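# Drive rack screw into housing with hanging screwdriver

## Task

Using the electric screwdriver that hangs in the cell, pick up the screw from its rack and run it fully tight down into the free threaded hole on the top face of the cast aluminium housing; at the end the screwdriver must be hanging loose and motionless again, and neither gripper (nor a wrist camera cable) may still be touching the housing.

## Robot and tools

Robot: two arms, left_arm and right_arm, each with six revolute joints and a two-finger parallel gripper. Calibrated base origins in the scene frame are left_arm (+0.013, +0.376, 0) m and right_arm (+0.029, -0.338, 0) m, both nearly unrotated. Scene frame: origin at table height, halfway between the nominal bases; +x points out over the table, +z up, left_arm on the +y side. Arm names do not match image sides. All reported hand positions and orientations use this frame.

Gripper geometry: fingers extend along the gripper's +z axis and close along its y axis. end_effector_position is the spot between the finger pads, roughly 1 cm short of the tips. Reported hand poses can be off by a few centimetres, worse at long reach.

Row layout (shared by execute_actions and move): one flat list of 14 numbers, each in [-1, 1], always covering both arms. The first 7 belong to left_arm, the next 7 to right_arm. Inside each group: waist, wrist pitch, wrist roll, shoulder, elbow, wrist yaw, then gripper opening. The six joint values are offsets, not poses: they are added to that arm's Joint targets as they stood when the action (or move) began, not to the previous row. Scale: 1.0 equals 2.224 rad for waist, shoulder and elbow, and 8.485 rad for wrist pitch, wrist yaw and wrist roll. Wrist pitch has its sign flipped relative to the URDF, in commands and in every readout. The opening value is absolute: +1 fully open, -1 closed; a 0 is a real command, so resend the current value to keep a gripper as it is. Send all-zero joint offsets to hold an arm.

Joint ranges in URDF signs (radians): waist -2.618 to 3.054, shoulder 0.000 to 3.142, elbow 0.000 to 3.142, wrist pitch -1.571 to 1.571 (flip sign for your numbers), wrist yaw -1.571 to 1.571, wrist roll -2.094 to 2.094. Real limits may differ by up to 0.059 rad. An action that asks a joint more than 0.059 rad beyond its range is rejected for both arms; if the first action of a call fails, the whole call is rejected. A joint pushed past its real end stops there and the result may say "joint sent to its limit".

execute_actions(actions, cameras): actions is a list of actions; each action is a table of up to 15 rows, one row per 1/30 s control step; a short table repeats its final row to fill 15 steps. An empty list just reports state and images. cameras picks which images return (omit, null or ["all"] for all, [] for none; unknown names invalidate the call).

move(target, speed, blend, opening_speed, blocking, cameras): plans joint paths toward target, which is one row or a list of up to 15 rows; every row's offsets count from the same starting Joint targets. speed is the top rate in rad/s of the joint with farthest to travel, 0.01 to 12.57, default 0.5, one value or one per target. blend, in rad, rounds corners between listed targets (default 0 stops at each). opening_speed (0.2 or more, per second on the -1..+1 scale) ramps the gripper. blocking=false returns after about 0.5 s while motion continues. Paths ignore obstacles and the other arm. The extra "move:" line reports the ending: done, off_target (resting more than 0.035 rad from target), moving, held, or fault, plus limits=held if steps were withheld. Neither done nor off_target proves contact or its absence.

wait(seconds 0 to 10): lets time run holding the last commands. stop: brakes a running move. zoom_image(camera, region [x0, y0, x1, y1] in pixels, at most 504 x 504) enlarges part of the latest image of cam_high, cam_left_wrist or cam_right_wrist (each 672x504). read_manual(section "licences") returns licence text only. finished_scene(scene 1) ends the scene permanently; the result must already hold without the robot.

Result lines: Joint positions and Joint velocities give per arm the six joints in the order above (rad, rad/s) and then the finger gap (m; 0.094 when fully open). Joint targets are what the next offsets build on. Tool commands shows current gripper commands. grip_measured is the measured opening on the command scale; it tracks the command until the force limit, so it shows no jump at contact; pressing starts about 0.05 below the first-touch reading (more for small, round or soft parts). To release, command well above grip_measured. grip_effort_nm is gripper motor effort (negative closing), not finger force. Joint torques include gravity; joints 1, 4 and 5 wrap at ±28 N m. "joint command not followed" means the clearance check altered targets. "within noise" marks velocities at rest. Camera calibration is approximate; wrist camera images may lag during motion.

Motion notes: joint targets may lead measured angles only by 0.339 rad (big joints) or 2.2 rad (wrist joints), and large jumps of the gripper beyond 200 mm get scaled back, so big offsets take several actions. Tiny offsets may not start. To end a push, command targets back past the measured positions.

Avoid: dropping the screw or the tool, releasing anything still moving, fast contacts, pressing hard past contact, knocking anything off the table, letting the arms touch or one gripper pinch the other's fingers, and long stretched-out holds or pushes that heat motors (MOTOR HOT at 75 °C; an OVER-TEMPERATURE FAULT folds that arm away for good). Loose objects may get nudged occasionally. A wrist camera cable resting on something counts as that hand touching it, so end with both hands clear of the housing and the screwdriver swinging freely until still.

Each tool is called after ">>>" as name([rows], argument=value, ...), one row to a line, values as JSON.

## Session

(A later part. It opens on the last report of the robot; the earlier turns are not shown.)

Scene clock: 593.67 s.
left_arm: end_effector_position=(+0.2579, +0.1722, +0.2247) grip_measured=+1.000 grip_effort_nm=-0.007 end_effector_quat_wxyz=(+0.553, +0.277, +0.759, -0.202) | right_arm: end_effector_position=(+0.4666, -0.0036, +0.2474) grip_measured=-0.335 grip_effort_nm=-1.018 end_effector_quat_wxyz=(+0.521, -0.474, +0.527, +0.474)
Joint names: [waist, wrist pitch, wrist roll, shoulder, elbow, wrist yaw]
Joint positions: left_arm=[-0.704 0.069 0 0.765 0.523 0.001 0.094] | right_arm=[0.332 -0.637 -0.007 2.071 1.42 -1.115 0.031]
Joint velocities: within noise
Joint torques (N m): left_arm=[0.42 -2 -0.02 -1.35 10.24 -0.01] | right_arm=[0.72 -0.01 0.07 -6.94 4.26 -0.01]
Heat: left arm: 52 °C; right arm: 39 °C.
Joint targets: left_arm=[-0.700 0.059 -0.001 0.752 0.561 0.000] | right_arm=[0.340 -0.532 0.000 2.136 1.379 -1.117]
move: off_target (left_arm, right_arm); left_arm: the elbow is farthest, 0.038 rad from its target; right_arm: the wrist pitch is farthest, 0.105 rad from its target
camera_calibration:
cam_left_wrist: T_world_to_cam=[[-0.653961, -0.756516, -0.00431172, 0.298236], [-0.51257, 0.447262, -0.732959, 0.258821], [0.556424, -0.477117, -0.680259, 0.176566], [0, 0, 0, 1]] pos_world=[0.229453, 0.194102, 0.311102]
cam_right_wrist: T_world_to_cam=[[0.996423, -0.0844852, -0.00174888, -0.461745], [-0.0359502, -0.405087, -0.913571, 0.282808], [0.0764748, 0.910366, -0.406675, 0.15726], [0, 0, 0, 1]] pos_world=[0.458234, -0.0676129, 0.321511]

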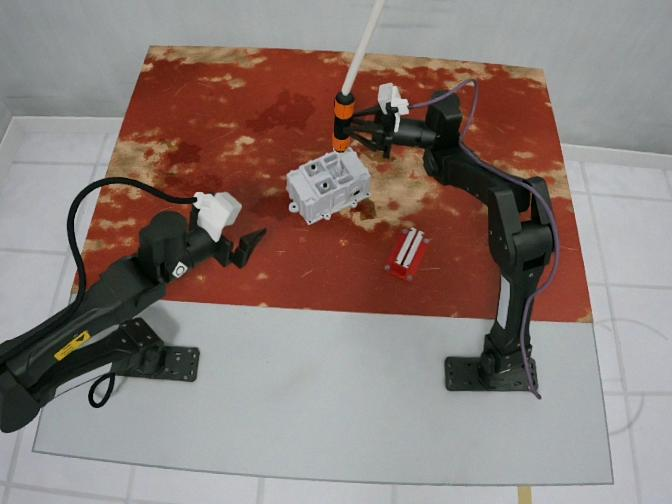

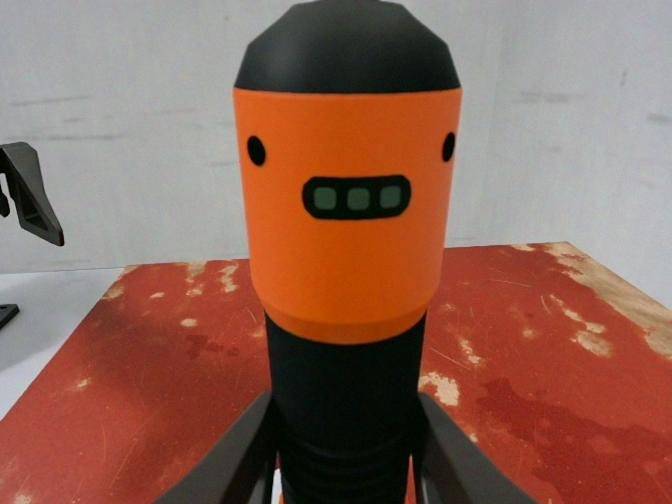

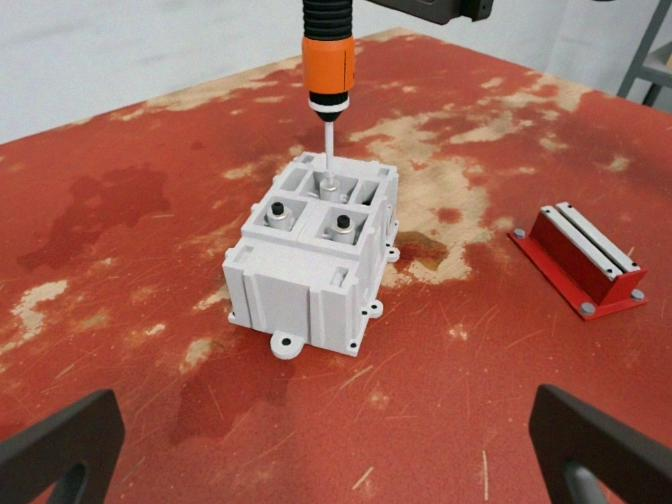

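>>> move(target=[0,0,0,0,0,0,1,0,0,0,0.007,-0.008,0,-0.6], speed=0.1)

>>> zoom_image(camera="cam_right_wrist", region=[290, 70, 370, 200])

Scene clock: 604.23 s.
left_arm: end_effector_position=(+0.2579, +0.1722, +0.2247) grip_measured=+1.000 grip_effort_nm=-0.007 end_effector_quat_wxyz=(+0.553, +0.277, +0.759, -0.202) | right_arm: end_effector_position=(+0.4678, -0.0036, +0.2383) grip_measured=-0.335 grip_effort_nm=-1.013 end_effector_quat_wxyz=(+0.517, -0.472, +0.534, +0.474)
Joint names: [waist, wrist pitch, wrist roll, shoulder, elbow, wrist yaw]
Joint positions: left_arm=[-0.704 0.069 0 0.765 0.523 0.001 0.094] | right_arm=[0.332 -0.637 -0.012 2.082 1.411 -1.11 0.031]
Joint velocities: within noise
Joint torques (N m): left_arm=[0.4 -2 -0.02 -1.35 10.24 -0.01] | right_arm=[0.7 0.01 0.11 -6.6 3.6 -0.07]
Heat: left arm: 52 °C; right arm: 39 °C.
Joint targets: left_arm=[-0.700 0.059 -0.001 0.752 0.561 0.000] | right_arm=[0.340 -0.532 0.000 2.152 1.362 -1.117]
move: off_target (left_arm, right_arm); left_arm: the elbow is farthest, 0.038 rad from its target; right_arm: the wrist pitch is farthest, 0.105 rad from its target
camera_calibration:
cam_left_wrist: T_world_to_cam=[[-0.653961, -0.756516, -0.00431172, 0.298236], [-0.51257, 0.447262, -0.732959, 0.258821], [0.556424, -0.477117, -0.680259, 0.176566], [0, 0, 0, 1]] pos_world=[0.229453, 0.194102, 0.311102]
cam_right_wrist: T_world_to_cam=[[0.995921, -0.0890944, -0.0142336, -0.459661], [-0.0498511, -0.411889, -0.90987, 0.280102], [0.0752016, 0.906868, -0.41465, 0.155838], [0, 0, 0, 1]] pos_world=[0.460031, -0.0669071, 0.312933]

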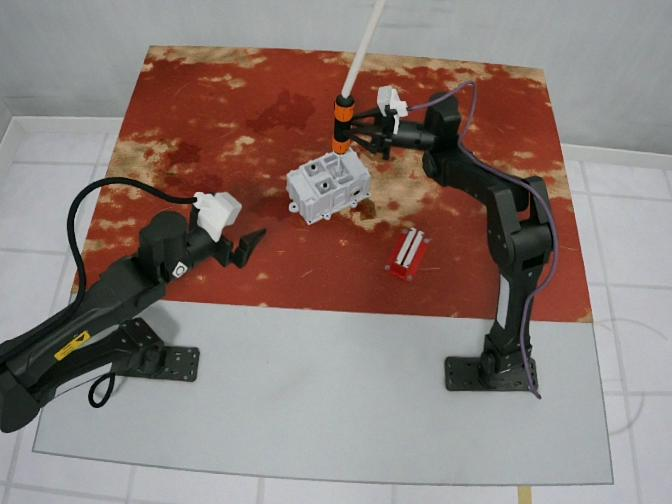

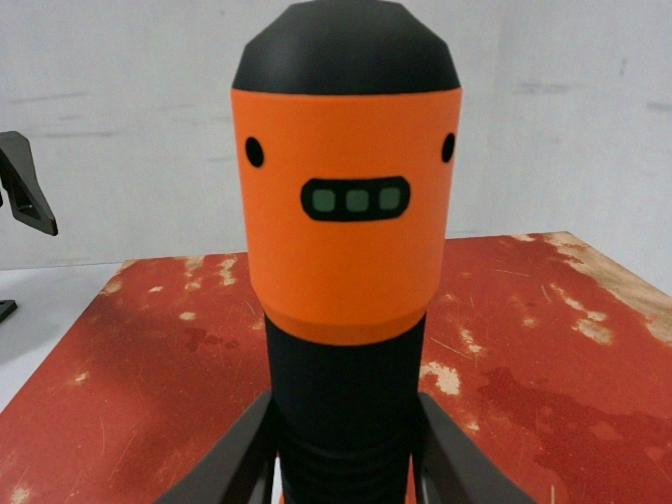

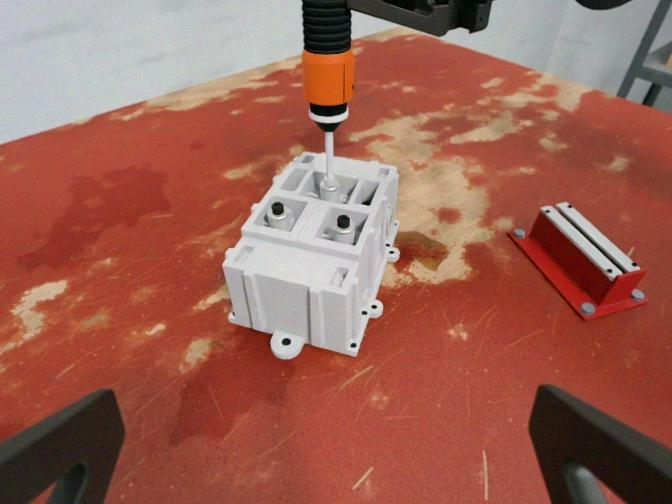

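Scaled by 3.877 from the camera's 672x504 image, which has a finer 960x720 frame.

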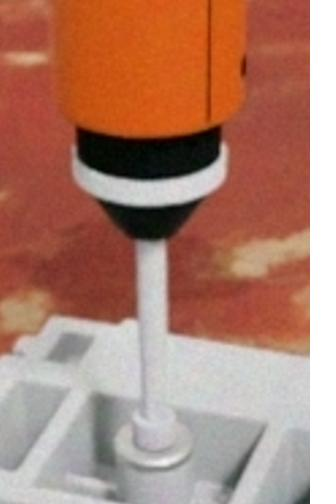

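>>> move(target=[0,0,0,0,0,0,1,0,-0.0015,0,0.005,-0.003,0,-0.6], speed=0.1)

>>> zoom_image(camera="cam_right_wrist", region=[290, 70, 370, 200])

Scene clock: 610.20 s.
left_arm: end_effector_position=(+0.2579, +0.1722, +0.2247) grip_measured=+1.000 grip_effort_nm=-0.012 end_effector_quat_wxyz=(+0.553, +0.277, +0.759, -0.202) | right_arm: end_effector_position=(+0.4675, -0.0032, +0.2373) grip_measured=-0.335 grip_effort_nm=-1.018 end_effector_quat_wxyz=(+0.520, -0.475, +0.529, +0.474)
Joint names: [waist, wrist pitch, wrist roll, shoulder, elbow, wrist yaw]
Joint positions: left_arm=[-0.704 0.069 0 0.765 0.523 0.001 0.094] | right_arm=[0.332 -0.655 -0.013 2.089 1.41 -1.116 0.031]
Joint velocities: within noise
Joint torques (N m): left_arm=[0.38 -2 -0.02 -1.33 10.28 0] | right_arm=[0.73 0.03 0.12 -6.28 3.18 -0.02]
Heat: left arm: 52 °C; right arm: 38 °C.
Joint targets: left_arm=[-0.700 0.059 -0.001 0.752 0.561 0.000] | right_arm=[0.340 -0.545 0.000 2.163 1.355 -1.116]
move: off_target (left_arm, right_arm); left_arm: the elbow is farthest, 0.038 rad from its target; right_arm: the wrist pitch is farthest, 0.110 rad from its target
camera_calibration:
cam_left_wrist: T_world_to_cam=[[-0.653961, -0.756516, -0.00431172, 0.298236], [-0.51257, 0.447262, -0.732959, 0.258821], [0.556424, -0.477117, -0.680259, 0.176566], [0, 0, 0, 1]] pos_world=[0.229453, 0.194102, 0.311102]
cam_right_wrist: T_world_to_cam=[[0.996514, -0.0833379, -0.00391314, -0.462089], [-0.03776, -0.408698, -0.911888, 0.274246], [0.0743956, 0.908857, -0.41042, 0.154578], [0, 0, 0, 1]] pos_world=[0.459333, -0.0669155, 0.311715]

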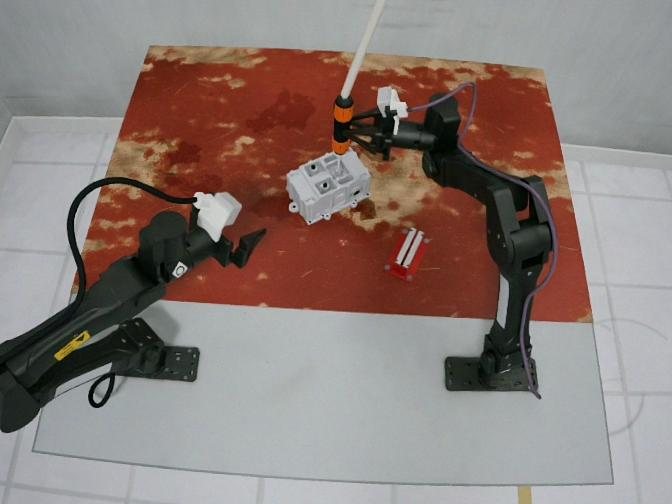

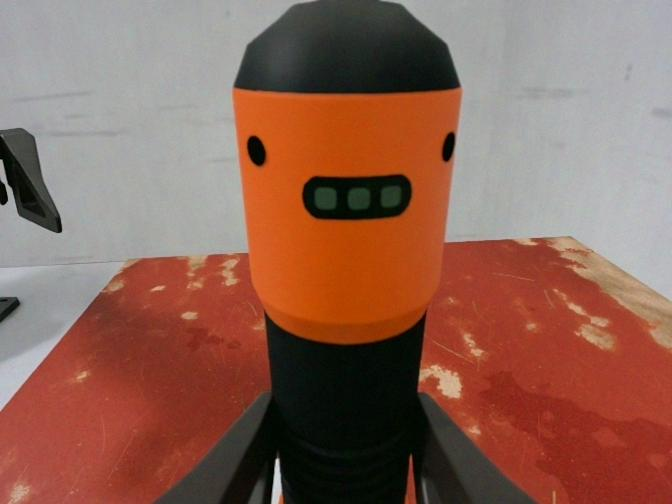

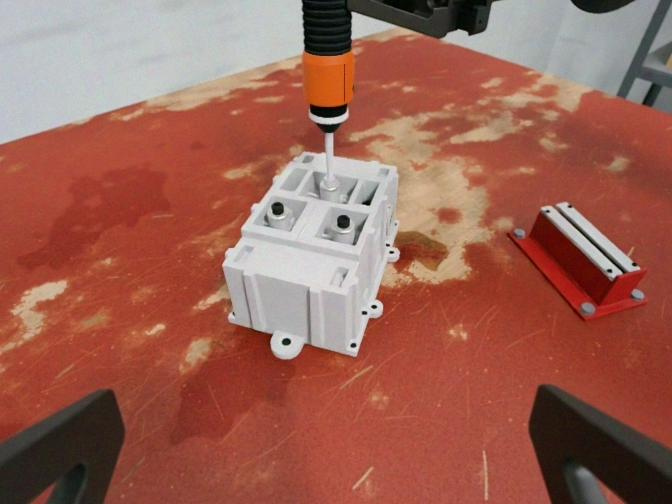

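Scaled by 3.877 from the camera's 672x504 image, which has a finer 960x720 frame.

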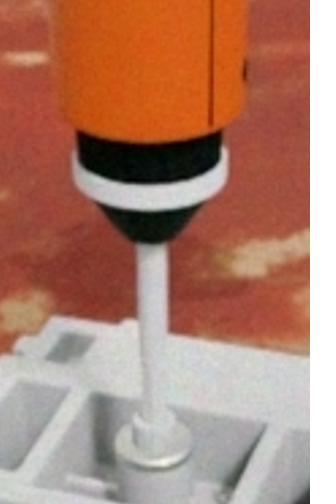

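>>> zoom_image(camera="cam_right_wrist", region=[308, 160, 352, 204])

>>> move(target=[0,0,0,0,0,0,1,0,0.004,0,0.008,-0.004,0,-0.6], speed=0.15)

>>> zoom_image(camera="cam_right_wrist", region=[308, 160, 352, 204])

Scaled by 11.455 from the camera's 672x504 image, which has a finer 960x720 frame.

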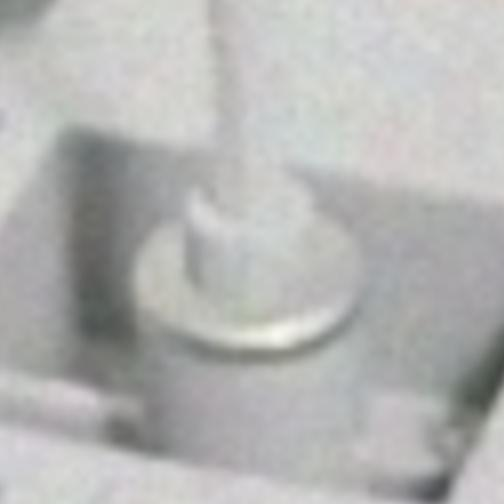

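Scene clock: 618.60 s.
left_arm: end_effector_position=(+0.2579, +0.1722, +0.2247) grip_measured=+1.000 grip_effort_nm=-0.007 end_effector_quat_wxyz=(+0.553, +0.277, +0.759, -0.202) | right_arm: end_effector_position=(+0.4672, -0.0031, +0.2355) grip_measured=-0.335 grip_effort_nm=-1.018 end_effector_quat_wxyz=(+0.519, -0.475, +0.529, +0.475)
Joint names: [waist, wrist pitch, wrist roll, shoulder, elbow, wrist yaw]
Joint positions: left_arm=[-0.704 0.069 0 0.765 0.523 0.001 0.094] | right_arm=[0.332 -0.661 -0.012 2.092 1.407 -1.118 0.031]
Joint velocities: within noise
Joint torques (N m): left_arm=[0.36 -2 -0.02 -1.36 10.26 0] | right_arm=[0.61 0.38 0.07 -5.07 2.8 0.03]
Heat: left arm: 52 °C; right arm: 37 °C.
Joint targets: left_arm=[-0.700 0.059 -0.001 0.752 0.561 0.000] | right_arm=[0.340 -0.511 0.000 2.181 1.346 -1.117]
move: off_target (left_arm, right_arm); left_arm: the elbow is farthest, 0.038 rad from its target; right_arm: the wrist pitch is farthest, 0.150 rad from its target
camera_calibration:
cam_left_wrist: T_world_to_cam=[[-0.653961, -0.756516, -0.00431172, 0.298236], [-0.51257, 0.447262, -0.732959, 0.258821], [0.556424, -0.477117, -0.680259, 0.176566], [0, 0, 0, 1]] pos_world=[0.229453, 0.194102, 0.311102]
cam_right_wrist: T_world_to_cam=[[0.996687, -0.0811299, -0.00581249, -0.461431], [-0.0385887, -0.408737, -0.911836, 0.272917], [0.0716014, 0.909039, -0.410513, 0.155037], [0, 0, 0, 1]] pos_world=[0.459333, -0.0668189, 0.309818]

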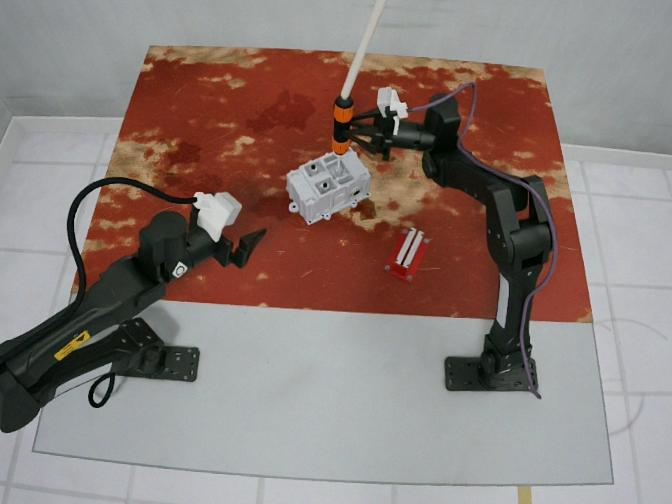

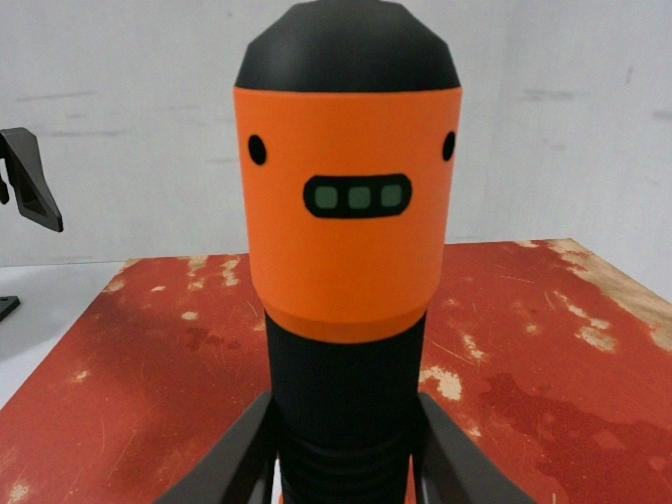

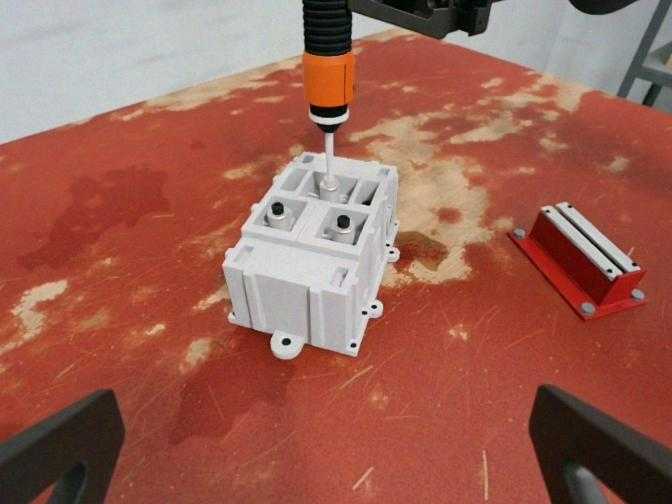

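Scaled by 11.455 from the camera's 672x504 image, which has a finer 960x720 frame.

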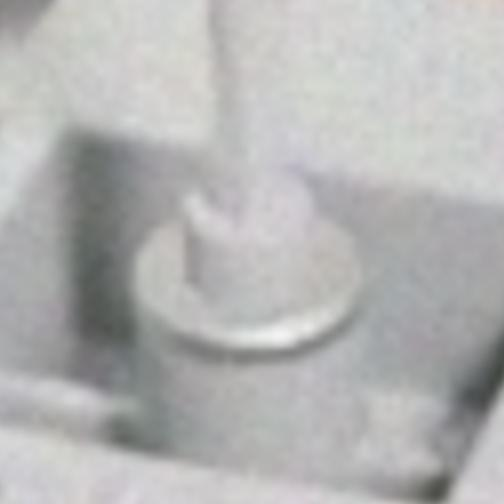

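>>> move(target=[0,0,0,0,0,0,1,0,0.007,0,0.007,-0.003,0,-0.6], speed=0.15)

>>> wait(seconds=1, cameras=["cam_left_wrist"])

Scene clock: 625.67 s.
left_arm: end_effector_position=(+0.2579, +0.1722, +0.2247) grip_measured=+1.000 grip_effort_nm=-0.012 end_effector_quat_wxyz=(+0.553, +0.277, +0.759, -0.202) | right_arm: end_effector_position=(+0.4672, -0.0030, +0.2342) grip_measured=-0.335 grip_effort_nm=-1.018 end_effector_quat_wxyz=(+0.517, -0.475, +0.530, +0.476)
Joint names: [waist, wrist pitch, wrist roll, shoulder, elbow, wrist yaw]
Joint positions: left_arm=[-0.704 0.069 0 0.765 0.523 0.001 0.094] | right_arm=[0.332 -0.659 -0.011 2.094 1.407 -1.119 0.031]
Joint velocities: within noise
Joint torques (N m): left_arm=[0.4 -1.99 -0.02 -1.35 10.26 -0.01] | right_arm=[0.76 0.93 0.08 -4.01 2.15 0.02]
Heat: left arm: 52 °C; right arm: 37 °C.
Joint targets: left_arm=[-0.700 0.059 -0.001 0.752 0.561 0.000] | right_arm=[0.340 -0.452 0.000 2.196 1.339 -1.116]
move: off_target (left_arm, right_arm); left_arm: the elbow is farthest, 0.038 rad from its target; right_arm: the wrist pitch is farthest, 0.207 rad from its target
camera_calibration:
cam_left_wrist: T_world_to_cam=[[-0.653961, -0.756516, -0.00431172, 0.298236], [-0.51257, 0.447262, -0.732959, 0.258821], [0.556424, -0.477117, -0.680259, 0.176566], [0, 0, 0, 1]] pos_world=[0.229453, 0.194102, 0.311102]
cam_right_wrist: T_world_to_cam=[[0.996714, -0.0803806, -0.0100103, -0.460494], [-0.0422073, -0.409896, -0.911155, 0.273352], [0.069136, 0.908584, -0.411941, 0.156014], [0, 0, 0, 1]] pos_world=[0.459733, -0.0667204, 0.308725]

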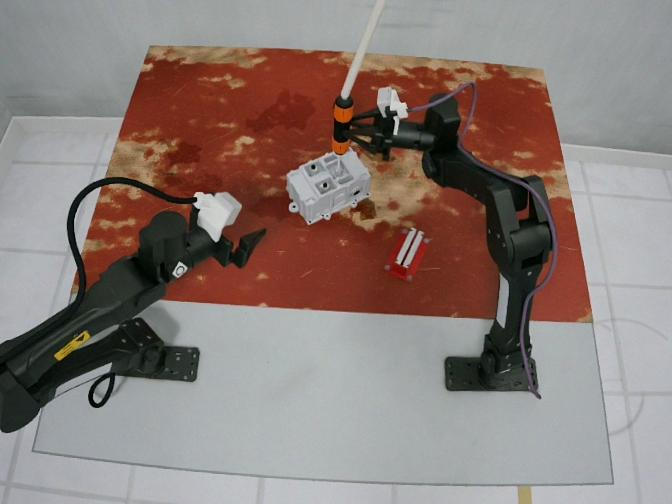

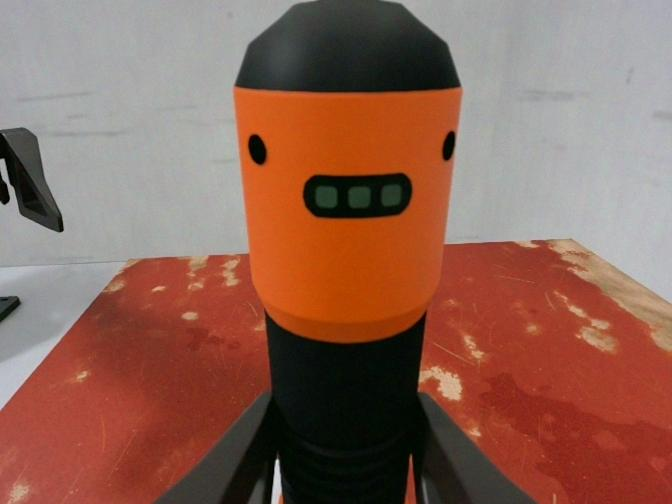

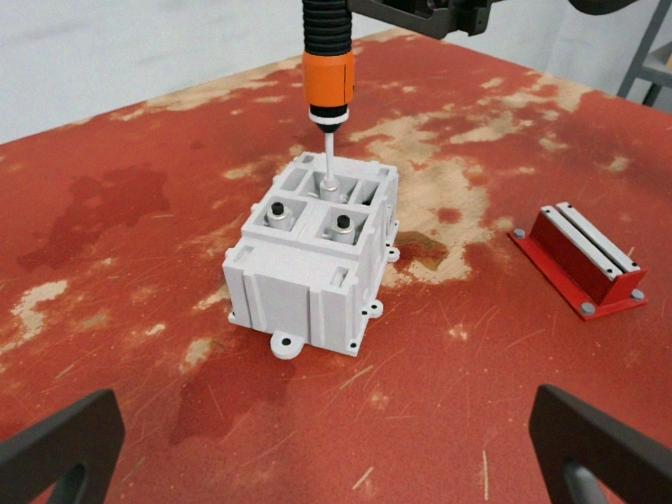

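Scene clock: 626.67 s.
left_arm: end_effector_position=(+0.2579, +0.1722, +0.2247) grip_measured=+1.000 grip_effort_nm=-0.007 end_effector_quat_wxyz=(+0.553, +0.277, +0.759, -0.202) | right_arm: end_effector_position=(+0.4672, -0.0030, +0.2342) grip_measured=-0.335 grip_effort_nm=-1.018 end_effector_quat_wxyz=(+0.517, -0.475, +0.530, +0.476)
Joint names: [waist, wrist pitch, wrist roll, shoulder, elbow, wrist yaw]
Joint positions: left_arm=[-0.704 0.069 0 0.765 0.523 0.001 0.094] | right_arm=[0.332 -0.659 -0.011 2.094 1.407 -1.119 0.031]
Joint velocities: within noise
Joint torques (N m): left_arm=[0.39 -2 -0.02 -1.37 10.22 -0.01] | right_arm=[0.77 0.96 0.1 -4.14 2.29 -0.01]
Heat: left arm: 52 °C; right arm: 37 °C.
Joint targets: left_arm=[-0.700 0.059 -0.001 0.752 0.561 0.000] | right_arm=[0.340 -0.452 0.000 2.196 1.339 -1.116]
Tool commands: left_gripper/opening=+1.0 right_gripper/opening=-0.6
wait: 1.00 s; at rest by 0.17 s
camera_calibration:
cam_left_wrist: T_world_to_cam=[[-0.653961, -0.756516, -0.00431172, 0.298236], [-0.51257, 0.447262, -0.732959, 0.258821], [0.556424, -0.477117, -0.680259, 0.176566], [0, 0, 0, 1]] pos_world=[0.229453, 0.194102, 0.311102]
Images, in order (width x height): cam_left_wrist 672x504.

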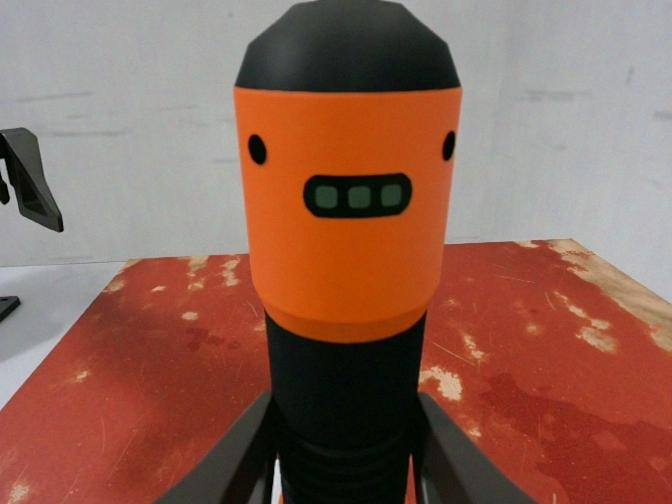

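>>> move([
  [0,0,0,0,0,0,1,0,-0.0197,0,-0.0508,0.0378,0,-0.6],
  [0,0,0,0,0,0,1,0,-0.0059,0,-0.0881,0.0854,0,-0.6],
], speed=[0.15,0.25], blend=0.02)

>>> zoom_image(camera="cam_right_wrist", region=[290, 100, 370, 220])

Scene clock: 635.50 s.
left_arm: end_effector_position=(+0.2579, +0.1722, +0.2247) grip_measured=+1.000 grip_effort_nm=-0.002 end_effector_quat_wxyz=(+0.553, +0.277, +0.759, -0.202) | right_arm: end_effector_position=(+0.4746, -0.0021, +0.2472) grip_measured=-0.335 grip_effort_nm=-1.018 end_effector_quat_wxyz=(+0.501, -0.464, +0.555, +0.475)
Joint names: [waist, wrist pitch, wrist roll, shoulder, elbow, wrist yaw]
Joint positions: left_arm=[-0.704 0.069 0 0.765 0.523 0.001 0.094] | right_arm=[0.332 -0.495 -0.027 2.074 1.479 -1.098 0.031]
Joint velocities: within noise
Joint torques (N m): left_arm=[0.39 -2 -0.02 -1.35 10.24 0] | right_arm=[0.72 -1.01 0.28 -18.82 11.29 -0.24]
Heat: left arm: 53 °C; right arm: 38 °C.
Joint targets: left_arm=[-0.700 0.059 -0.001 0.752 0.561 0.000] | right_arm=[0.340 -0.502 0.000 2.000 1.530 -1.116]
move: off_target (left_arm, right_arm); left_arm: the elbow is farthest, 0.038 rad from its target; right_arm: the shoulder is farthest, 0.074 rad from its target
camera_calibration:
cam_left_wrist: T_world_to_cam=[[-0.653961, -0.756516, -0.00431172, 0.298236], [-0.51257, 0.447262, -0.732959, 0.258821], [0.556424, -0.477117, -0.680259, 0.176566], [0, 0, 0, 1]] pos_world=[0.229453, 0.194102, 0.311102]
cam_right_wrist: T_world_to_cam=[[0.993061, -0.102083, -0.0583773, -0.453949], [-0.0972503, -0.433809, -0.895741, 0.308087], [0.0661155, 0.895203, -0.440726, 0.168455], [0, 0, 0, 1]] pos_world=[0.469624, -0.0634913, 0.323709]

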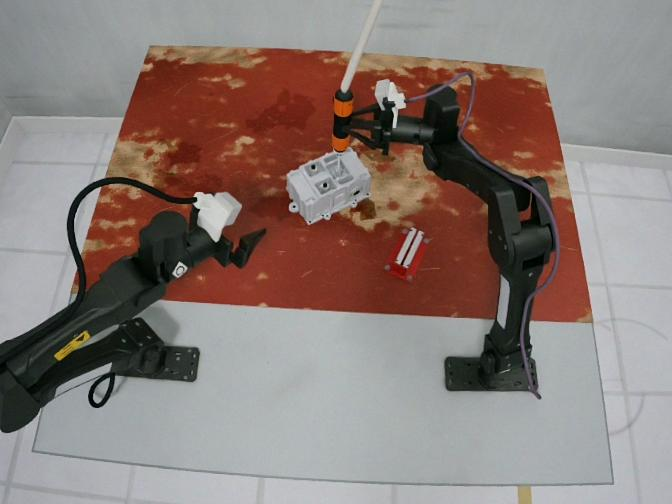

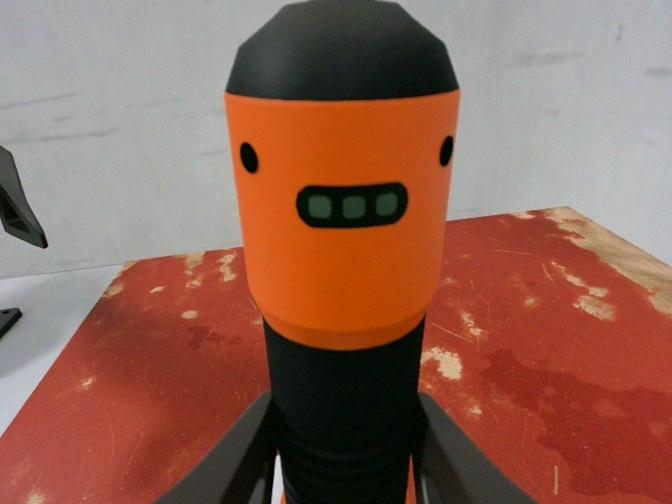

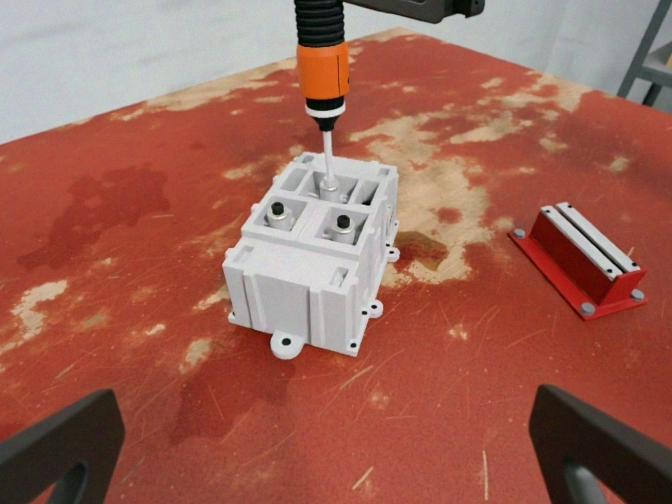

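Scaled by 4.200 from the camera's 672x504 image, which has a finer 960x720 frame.

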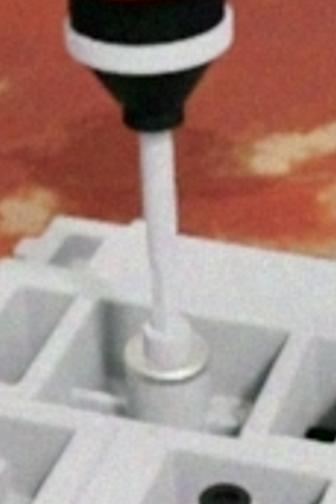

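>>> move(target=[0,0,0,0,0,0,1,0,-0.0163,0,0.0405,-0.0495,0,-0.6], speed=0.2)

>>> zoom_image(camera="cam_right_wrist", region=[290, 80, 370, 200])

>>> zoom_image(camera="cam_high", region=[315, 80, 375, 180])

Scene clock: 649.80 s.
left_arm: end_effector_position=(+0.2579, +0.1722, +0.2247) grip_measured=+1.000 grip_effort_nm=-0.012 end_effector_quat_wxyz=(+0.553, +0.277, +0.759, -0.202) | right_arm: end_effector_position=(+0.4696, -0.0030, +0.2540) grip_measured=-0.335 grip_effort_nm=-1.018 end_effector_quat_wxyz=(+0.531, -0.475, +0.521, +0.470)
Joint names: [waist, wrist pitch, wrist roll, shoulder, elbow, wrist yaw]
Joint positions: left_arm=[-0.704 0.069 0 0.765 0.523 0.001 0.094] | right_arm=[0.332 -0.65 -0.005 2.074 1.436 -1.108 0.031]
Joint velocities: within noise
Joint torques (N m): left_arm=[0.39 -2 -0.01 -1.37 10.25 0] | right_arm=[0.68 -0.83 0.03 -10.89 6.04 -0.08]
Heat: left arm: 53 °C; right arm: 49 °C.
Joint targets: left_arm=[-0.700 0.059 -0.001 0.752 0.561 0.000] | right_arm=[0.340 -0.640 0.000 2.091 1.419 -1.116]
move: off_target (left_arm); left_arm: the elbow is farthest, 0.038 rad from its target
camera_calibration:
cam_left_wrist: T_world_to_cam=[[-0.653961, -0.756516, -0.00431172, 0.298236], [-0.51257, 0.447262, -0.732959, 0.258821], [0.556424, -0.477117, -0.680259, 0.176566], [0, 0, 0, 1]] pos_world=[0.229453, 0.194102, 0.311102]
cam_right_wrist: T_world_to_cam=[[0.995635, -0.0910491, 0.0205347, -0.470018], [-0.0173173, -0.39639, -0.917919, 0.281526], [0.0917155, 0.913556, -0.396236, 0.149416], [0, 0, 0, 1]] pos_world=[0.459138, -0.0677008, 0.327274]

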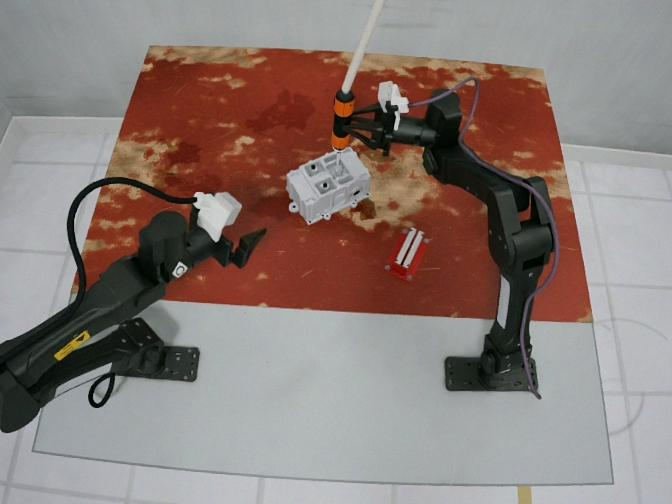

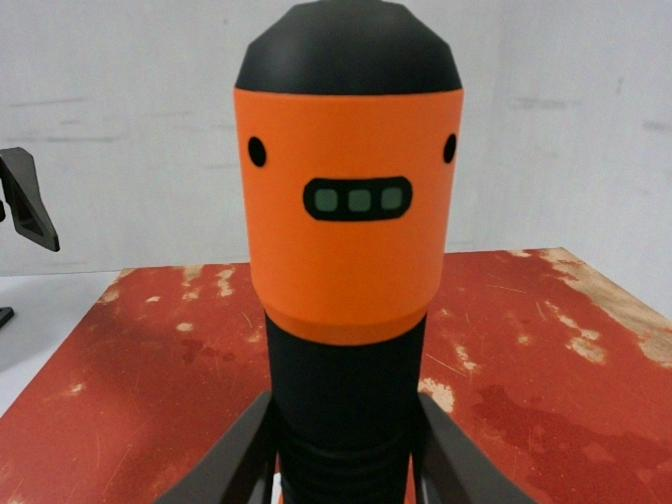

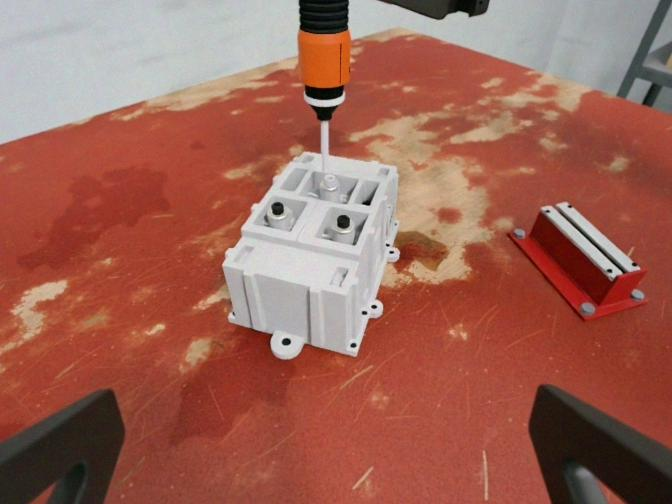

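Scaled by 4.200 from the camera's 672x504 image, which has a finer 960x720 frame.

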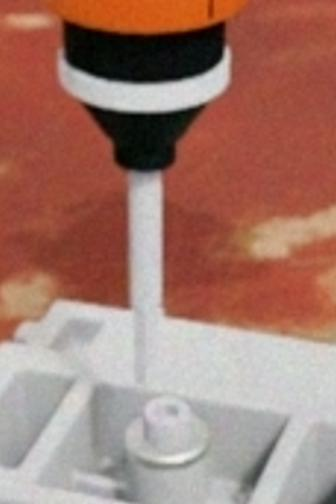

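Scaled by 5.040 from the camera's 672x504 image, which has a finer 960x720 frame.

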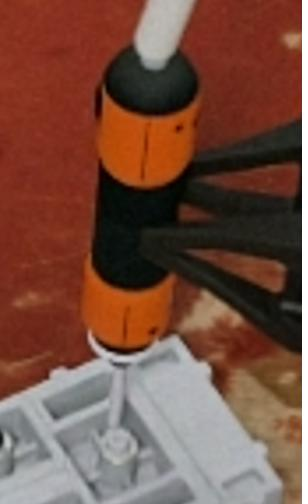

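>>> zoom_image(camera="cam_right_wrist", region=[308, 160, 352, 204])

Scaled by 11.455 from the camera's 672x504 image, which has a finer 960x720 frame.

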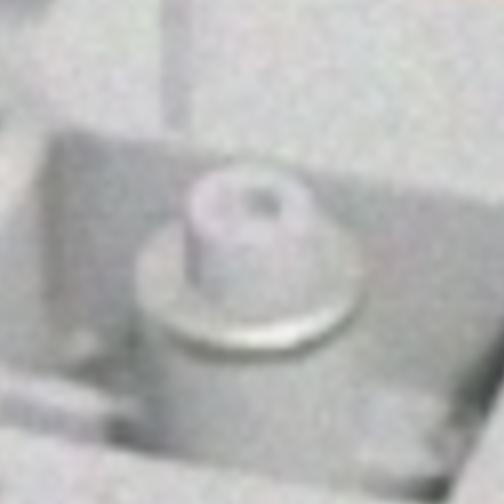

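>>> move([
  [0,0,0,0,0,0,1,0,0.0163,0,-0.0409,0.0499,0,-0.6],
  [0,0,0,0,0,0,1,-0.04,0.0342,0,-0.4519,-0.2896,0.1315,-0.6],
], speed=[0.2,0.45], blend=0.03)

Scene clock: 670.70 s.
left_arm: end_effector_position=(+0.2579, +0.1722, +0.2247) grip_measured=+1.000 grip_effort_nm=-0.007 end_effector_quat_wxyz=(+0.553, +0.277, +0.759, -0.202) | right_arm: end_effector_position=(+0.4136, -0.2249, +0.3537) grip_measured=-0.335 grip_effort_nm=-1.018 end_effector_quat_wxyz=(+0.721, -0.100, +0.678, +0.104)
Joint names: [waist, wrist pitch, wrist roll, shoulder, elbow, wrist yaw]
Joint positions: left_arm=[-0.704 0.069 0 0.765 0.523 0.001 0.094] | right_arm=[0.256 -0.365 -0.002 1.104 0.8 -0.009 0.031]
Joint velocities: within noise
Joint torques (N m): left_arm=[0.39 -2 -0.01 -1.36 10.25 -0.01] | right_arm=[-0.31 -1.09 -0.01 -4.92 6.12 0.09]
Heat: left arm: 53 °C; right arm: 45 °C.
Joint targets: left_arm=[-0.700 0.059 -0.001 0.752 0.561 0.000] | right_arm=[0.251 -0.350 0.000 1.085 0.775 -0.001]
move: off_target (left_arm); left_arm: the elbow is farthest, 0.038 rad from its target
camera_calibration:
cam_left_wrist: T_world_to_cam=[[-0.653961, -0.756516, -0.00431172, 0.298236], [-0.51257, 0.447262, -0.732959, 0.258821], [0.556424, -0.477117, -0.680259, 0.176566], [0, 0, 0, 1]] pos_world=[0.229453, 0.194102, 0.311102]
cam_right_wrist: T_world_to_cam=[[0.299188, -0.954158, 0.00831935, -0.338127], [-0.32596, -0.110395, -0.938916, 0.483489], [0.896792, 0.278201, -0.344046, -0.0976301], [0, 0, 0, 1]] pos_world=[0.346316, -0.242091, 0.423179]

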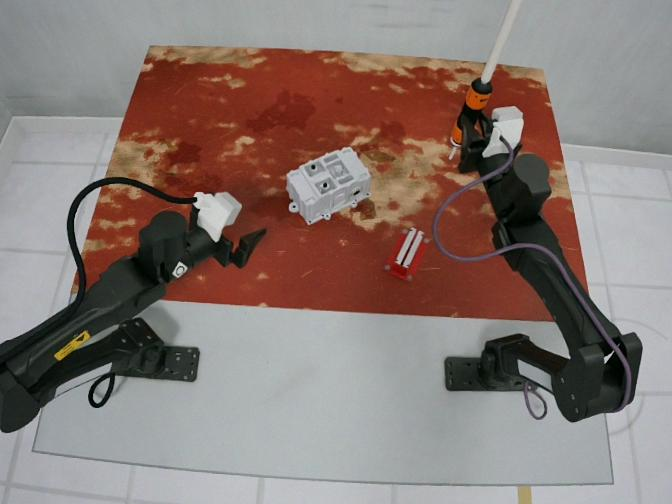

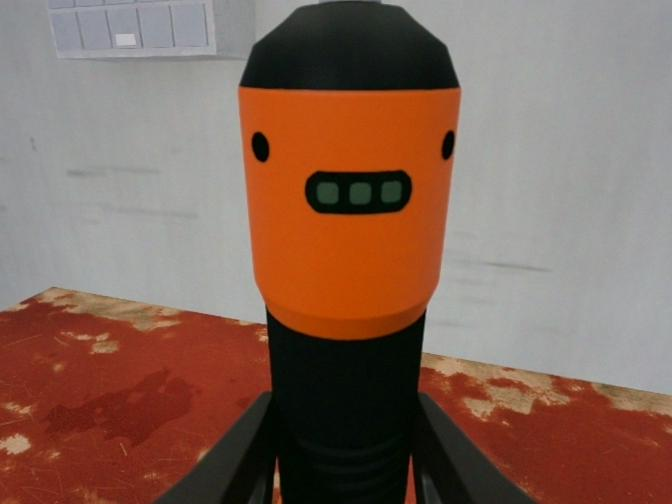

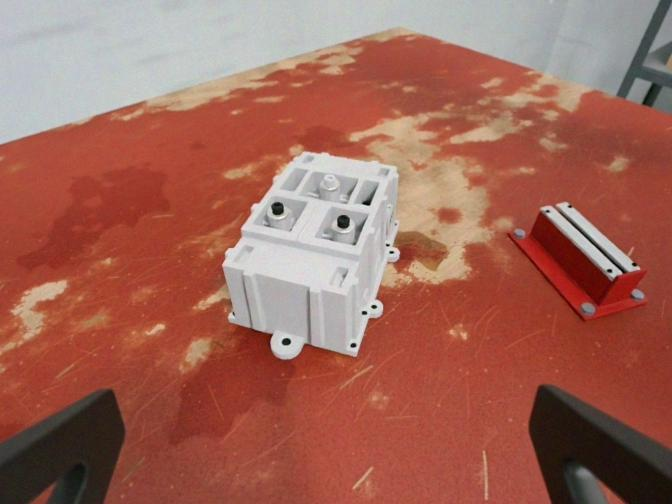

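>>> move(target=[0,0,0,0,0,0,1,-0.0049,0.0006,0,-0.0112,-0.0265,0.0021,-0.6], speed=0.1, cameras=["cam_high"])

Scene clock: 679.87 s.
left_arm: end_effector_position=(+0.2579, +0.1722, +0.2247) grip_measured=+1.000 grip_effort_nm=-0.007 end_effector_quat_wxyz=(+0.553, +0.277, +0.759, -0.202) | right_arm: end_effector_position=(+0.4103, -0.2329, +0.3313) grip_measured=-0.335 grip_effort_nm=-1.018 end_effector_quat_wxyz=(+0.708, -0.092, +0.694, +0.092)
Joint names: [waist, wrist pitch, wrist roll, shoulder, elbow, wrist yaw]
Joint positions: left_arm=[-0.704 0.069 0 0.765 0.523 0.001 0.094] | right_arm=[0.247 -0.362 -0.002 1.082 0.741 0.009 0.031]
Joint velocities: within noise
Joint torques (N m): left_arm=[0.39 -2 -0.02 -1.35 10.25 -0.01] | right_arm=[-0.43 -1.11 -0.01 -5.09 6.11 0.09]
Heat: left arm: 53 °C; right arm: 42 °C.
Joint targets: left_arm=[-0.700 0.059 -0.001 0.752 0.561 0.000] | right_arm=[0.241 -0.345 0.000 1.061 0.716 0.017]
move: off_target (left_arm); left_arm: the elbow is farthest, 0.038 rad from its target
Images, in order (width x height): cam_high 672x504.

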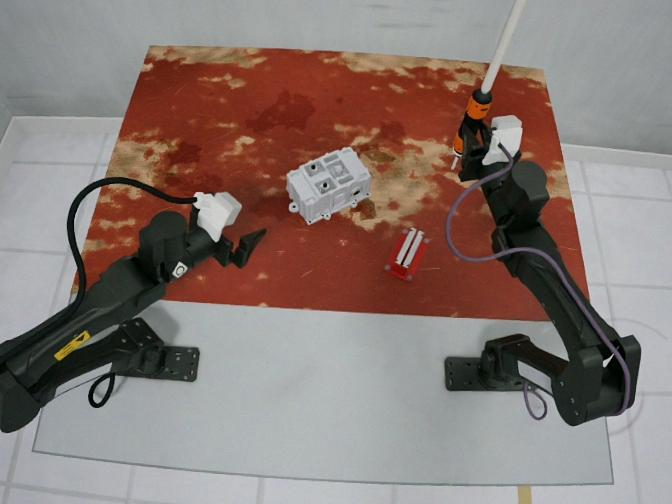

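>>> move(target=[0,0,0,0,0,0,1,0,0,0,0,0,0,1], opening_speed=0.6, cameras=["cam_left_wrist"])

>>> move(target=[0,0,0,0,0,0,1,0,0.0211,0,-0.1335,-0.0526,0,1], speed=0.25)

Scene clock: 688.33 s.
left_arm: end_effector_position=(+0.2579, +0.1722, +0.2247) grip_measured=+1.000 grip_effort_nm=-0.007 end_effector_quat_wxyz=(+0.553, +0.277, +0.759, -0.202) | right_arm: end_effector_position=(+0.4103, -0.2330, +0.3313) grip_measured=+0.998 grip_effort_nm=0.129 end_effector_quat_wxyz=(+0.708, -0.092, +0.694, +0.092)
Joint names: [waist, wrist pitch, wrist roll, shoulder, elbow, wrist yaw]
Joint positions: left_arm=[-0.704 0.069 0 0.765 0.523 0.001 0.094] | right_arm=[0.247 -0.362 -0.002 1.082 0.741 0.009 0.094]
Joint velocities: within noise
Joint torques (N m): left_arm=[0.4 -2 -0.02 -1.39 10.24 0] | right_arm=[-0.35 -1.1 -0.03 -5.2 6.12 0.07]
Heat: left arm: 54 °C; right arm: 40 °C.
Joint targets: left_arm=[-0.700 0.059 -0.001 0.752 0.561 0.000] | right_arm=[0.241 -0.345 0.000 1.061 0.716 0.017]
move: off_target (left_arm); left_arm: the elbow is farthest, 0.038 rad from its target
camera_calibration:
cam_left_wrist: T_world_to_cam=[[-0.653961, -0.756516, -0.00431172, 0.298236], [-0.51257, 0.447262, -0.732959, 0.258821], [0.556424, -0.477117, -0.680259, 0.176566], [0, 0, 0, 1]] pos_world=[0.229453, 0.194102, 0.311102]
Images, in order (width x height): cam_left_wrist 672x504.

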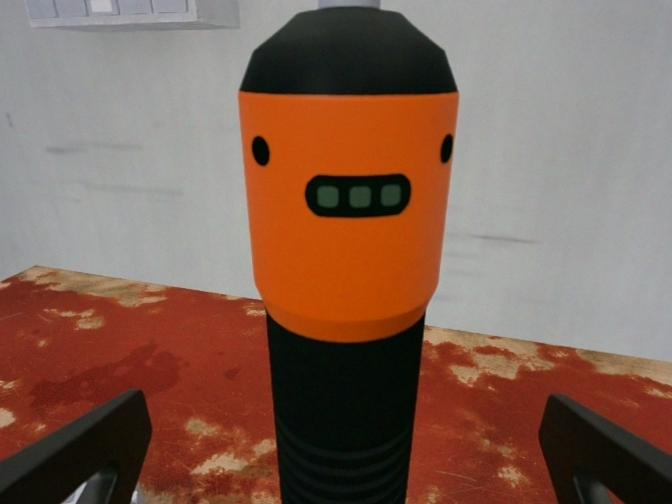

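Scene clock: 690.13 s.
left_arm: end_effector_position=(+0.2579, +0.1722, +0.2247) grip_measured=+1.000 grip_effort_nm=0.002 end_effector_quat_wxyz=(+0.553, +0.277, +0.759, -0.202) | right_arm: end_effector_position=(+0.3483, -0.2502, +0.3348) grip_measured=+0.998 grip_effort_nm=0.134 end_effector_quat_wxyz=(+0.713, -0.091, +0.689, +0.093)
Joint names: [waist, wrist pitch, wrist roll, shoulder, elbow, wrist yaw]
Joint positions: left_arm=[-0.704 0.069 0 0.765 0.523 0.001 0.094] | right_arm=[0.247 -0.186 -0.002 0.776 0.625 0.009 0.094]
Joint velocities: within noise
Joint torques (N m): left_arm=[0.38 -2.01 -0.01 -1.33 10.25 -0.01] | right_arm=[-0.35 -1.08 -0.01 -1.77 6.05 0.09]
Heat: left arm: 54 °C; right arm: 40 °C.
Joint targets: left_arm=[-0.700 0.059 -0.001 0.752 0.561 0.000] | right_arm=[0.241 -0.166 0.000 0.764 0.599 0.017]
move: off_target (left_arm); left_arm: the elbow is farthest, 0.038 rad from its target
camera_calibration:
cam_left_wrist: T_world_to_cam=[[-0.653961, -0.756516, -0.00431172, 0.298236], [-0.51257, 0.447262, -0.732959, 0.258821], [0.556424, -0.477117, -0.680259, 0.176566], [0, 0, 0, 1]] pos_world=[0.229453, 0.194102, 0.311102]
cam_right_wrist: T_world_to_cam=[[0.272728, -0.962066, 0.00693799, -0.334964], [-0.35292, -0.10675, -0.929544, 0.448851], [0.895023, 0.251064, -0.368646, -0.0365206], [0, 0, 0, 1]] pos_world=[0.28245, -0.265174, 0.406088]

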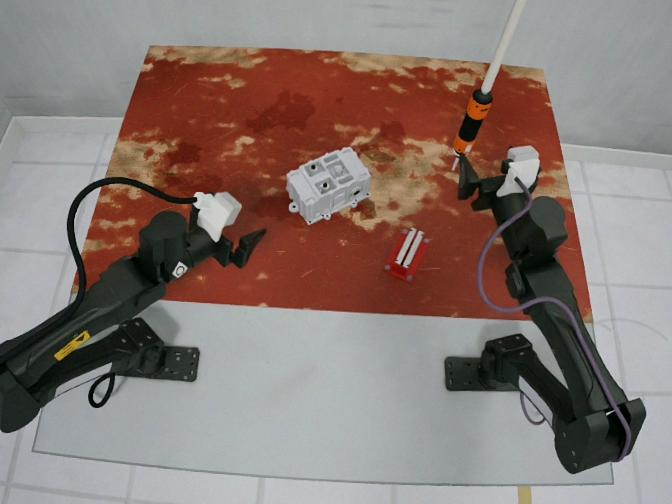

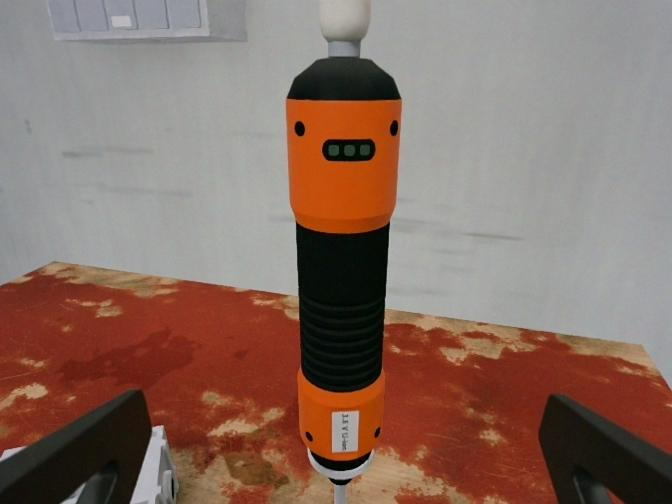

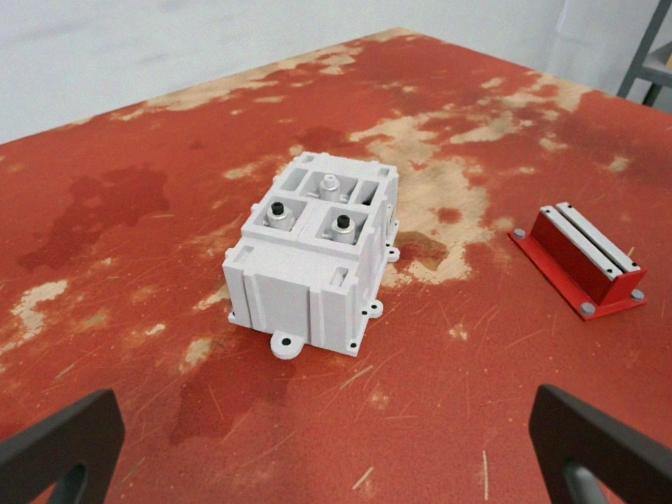

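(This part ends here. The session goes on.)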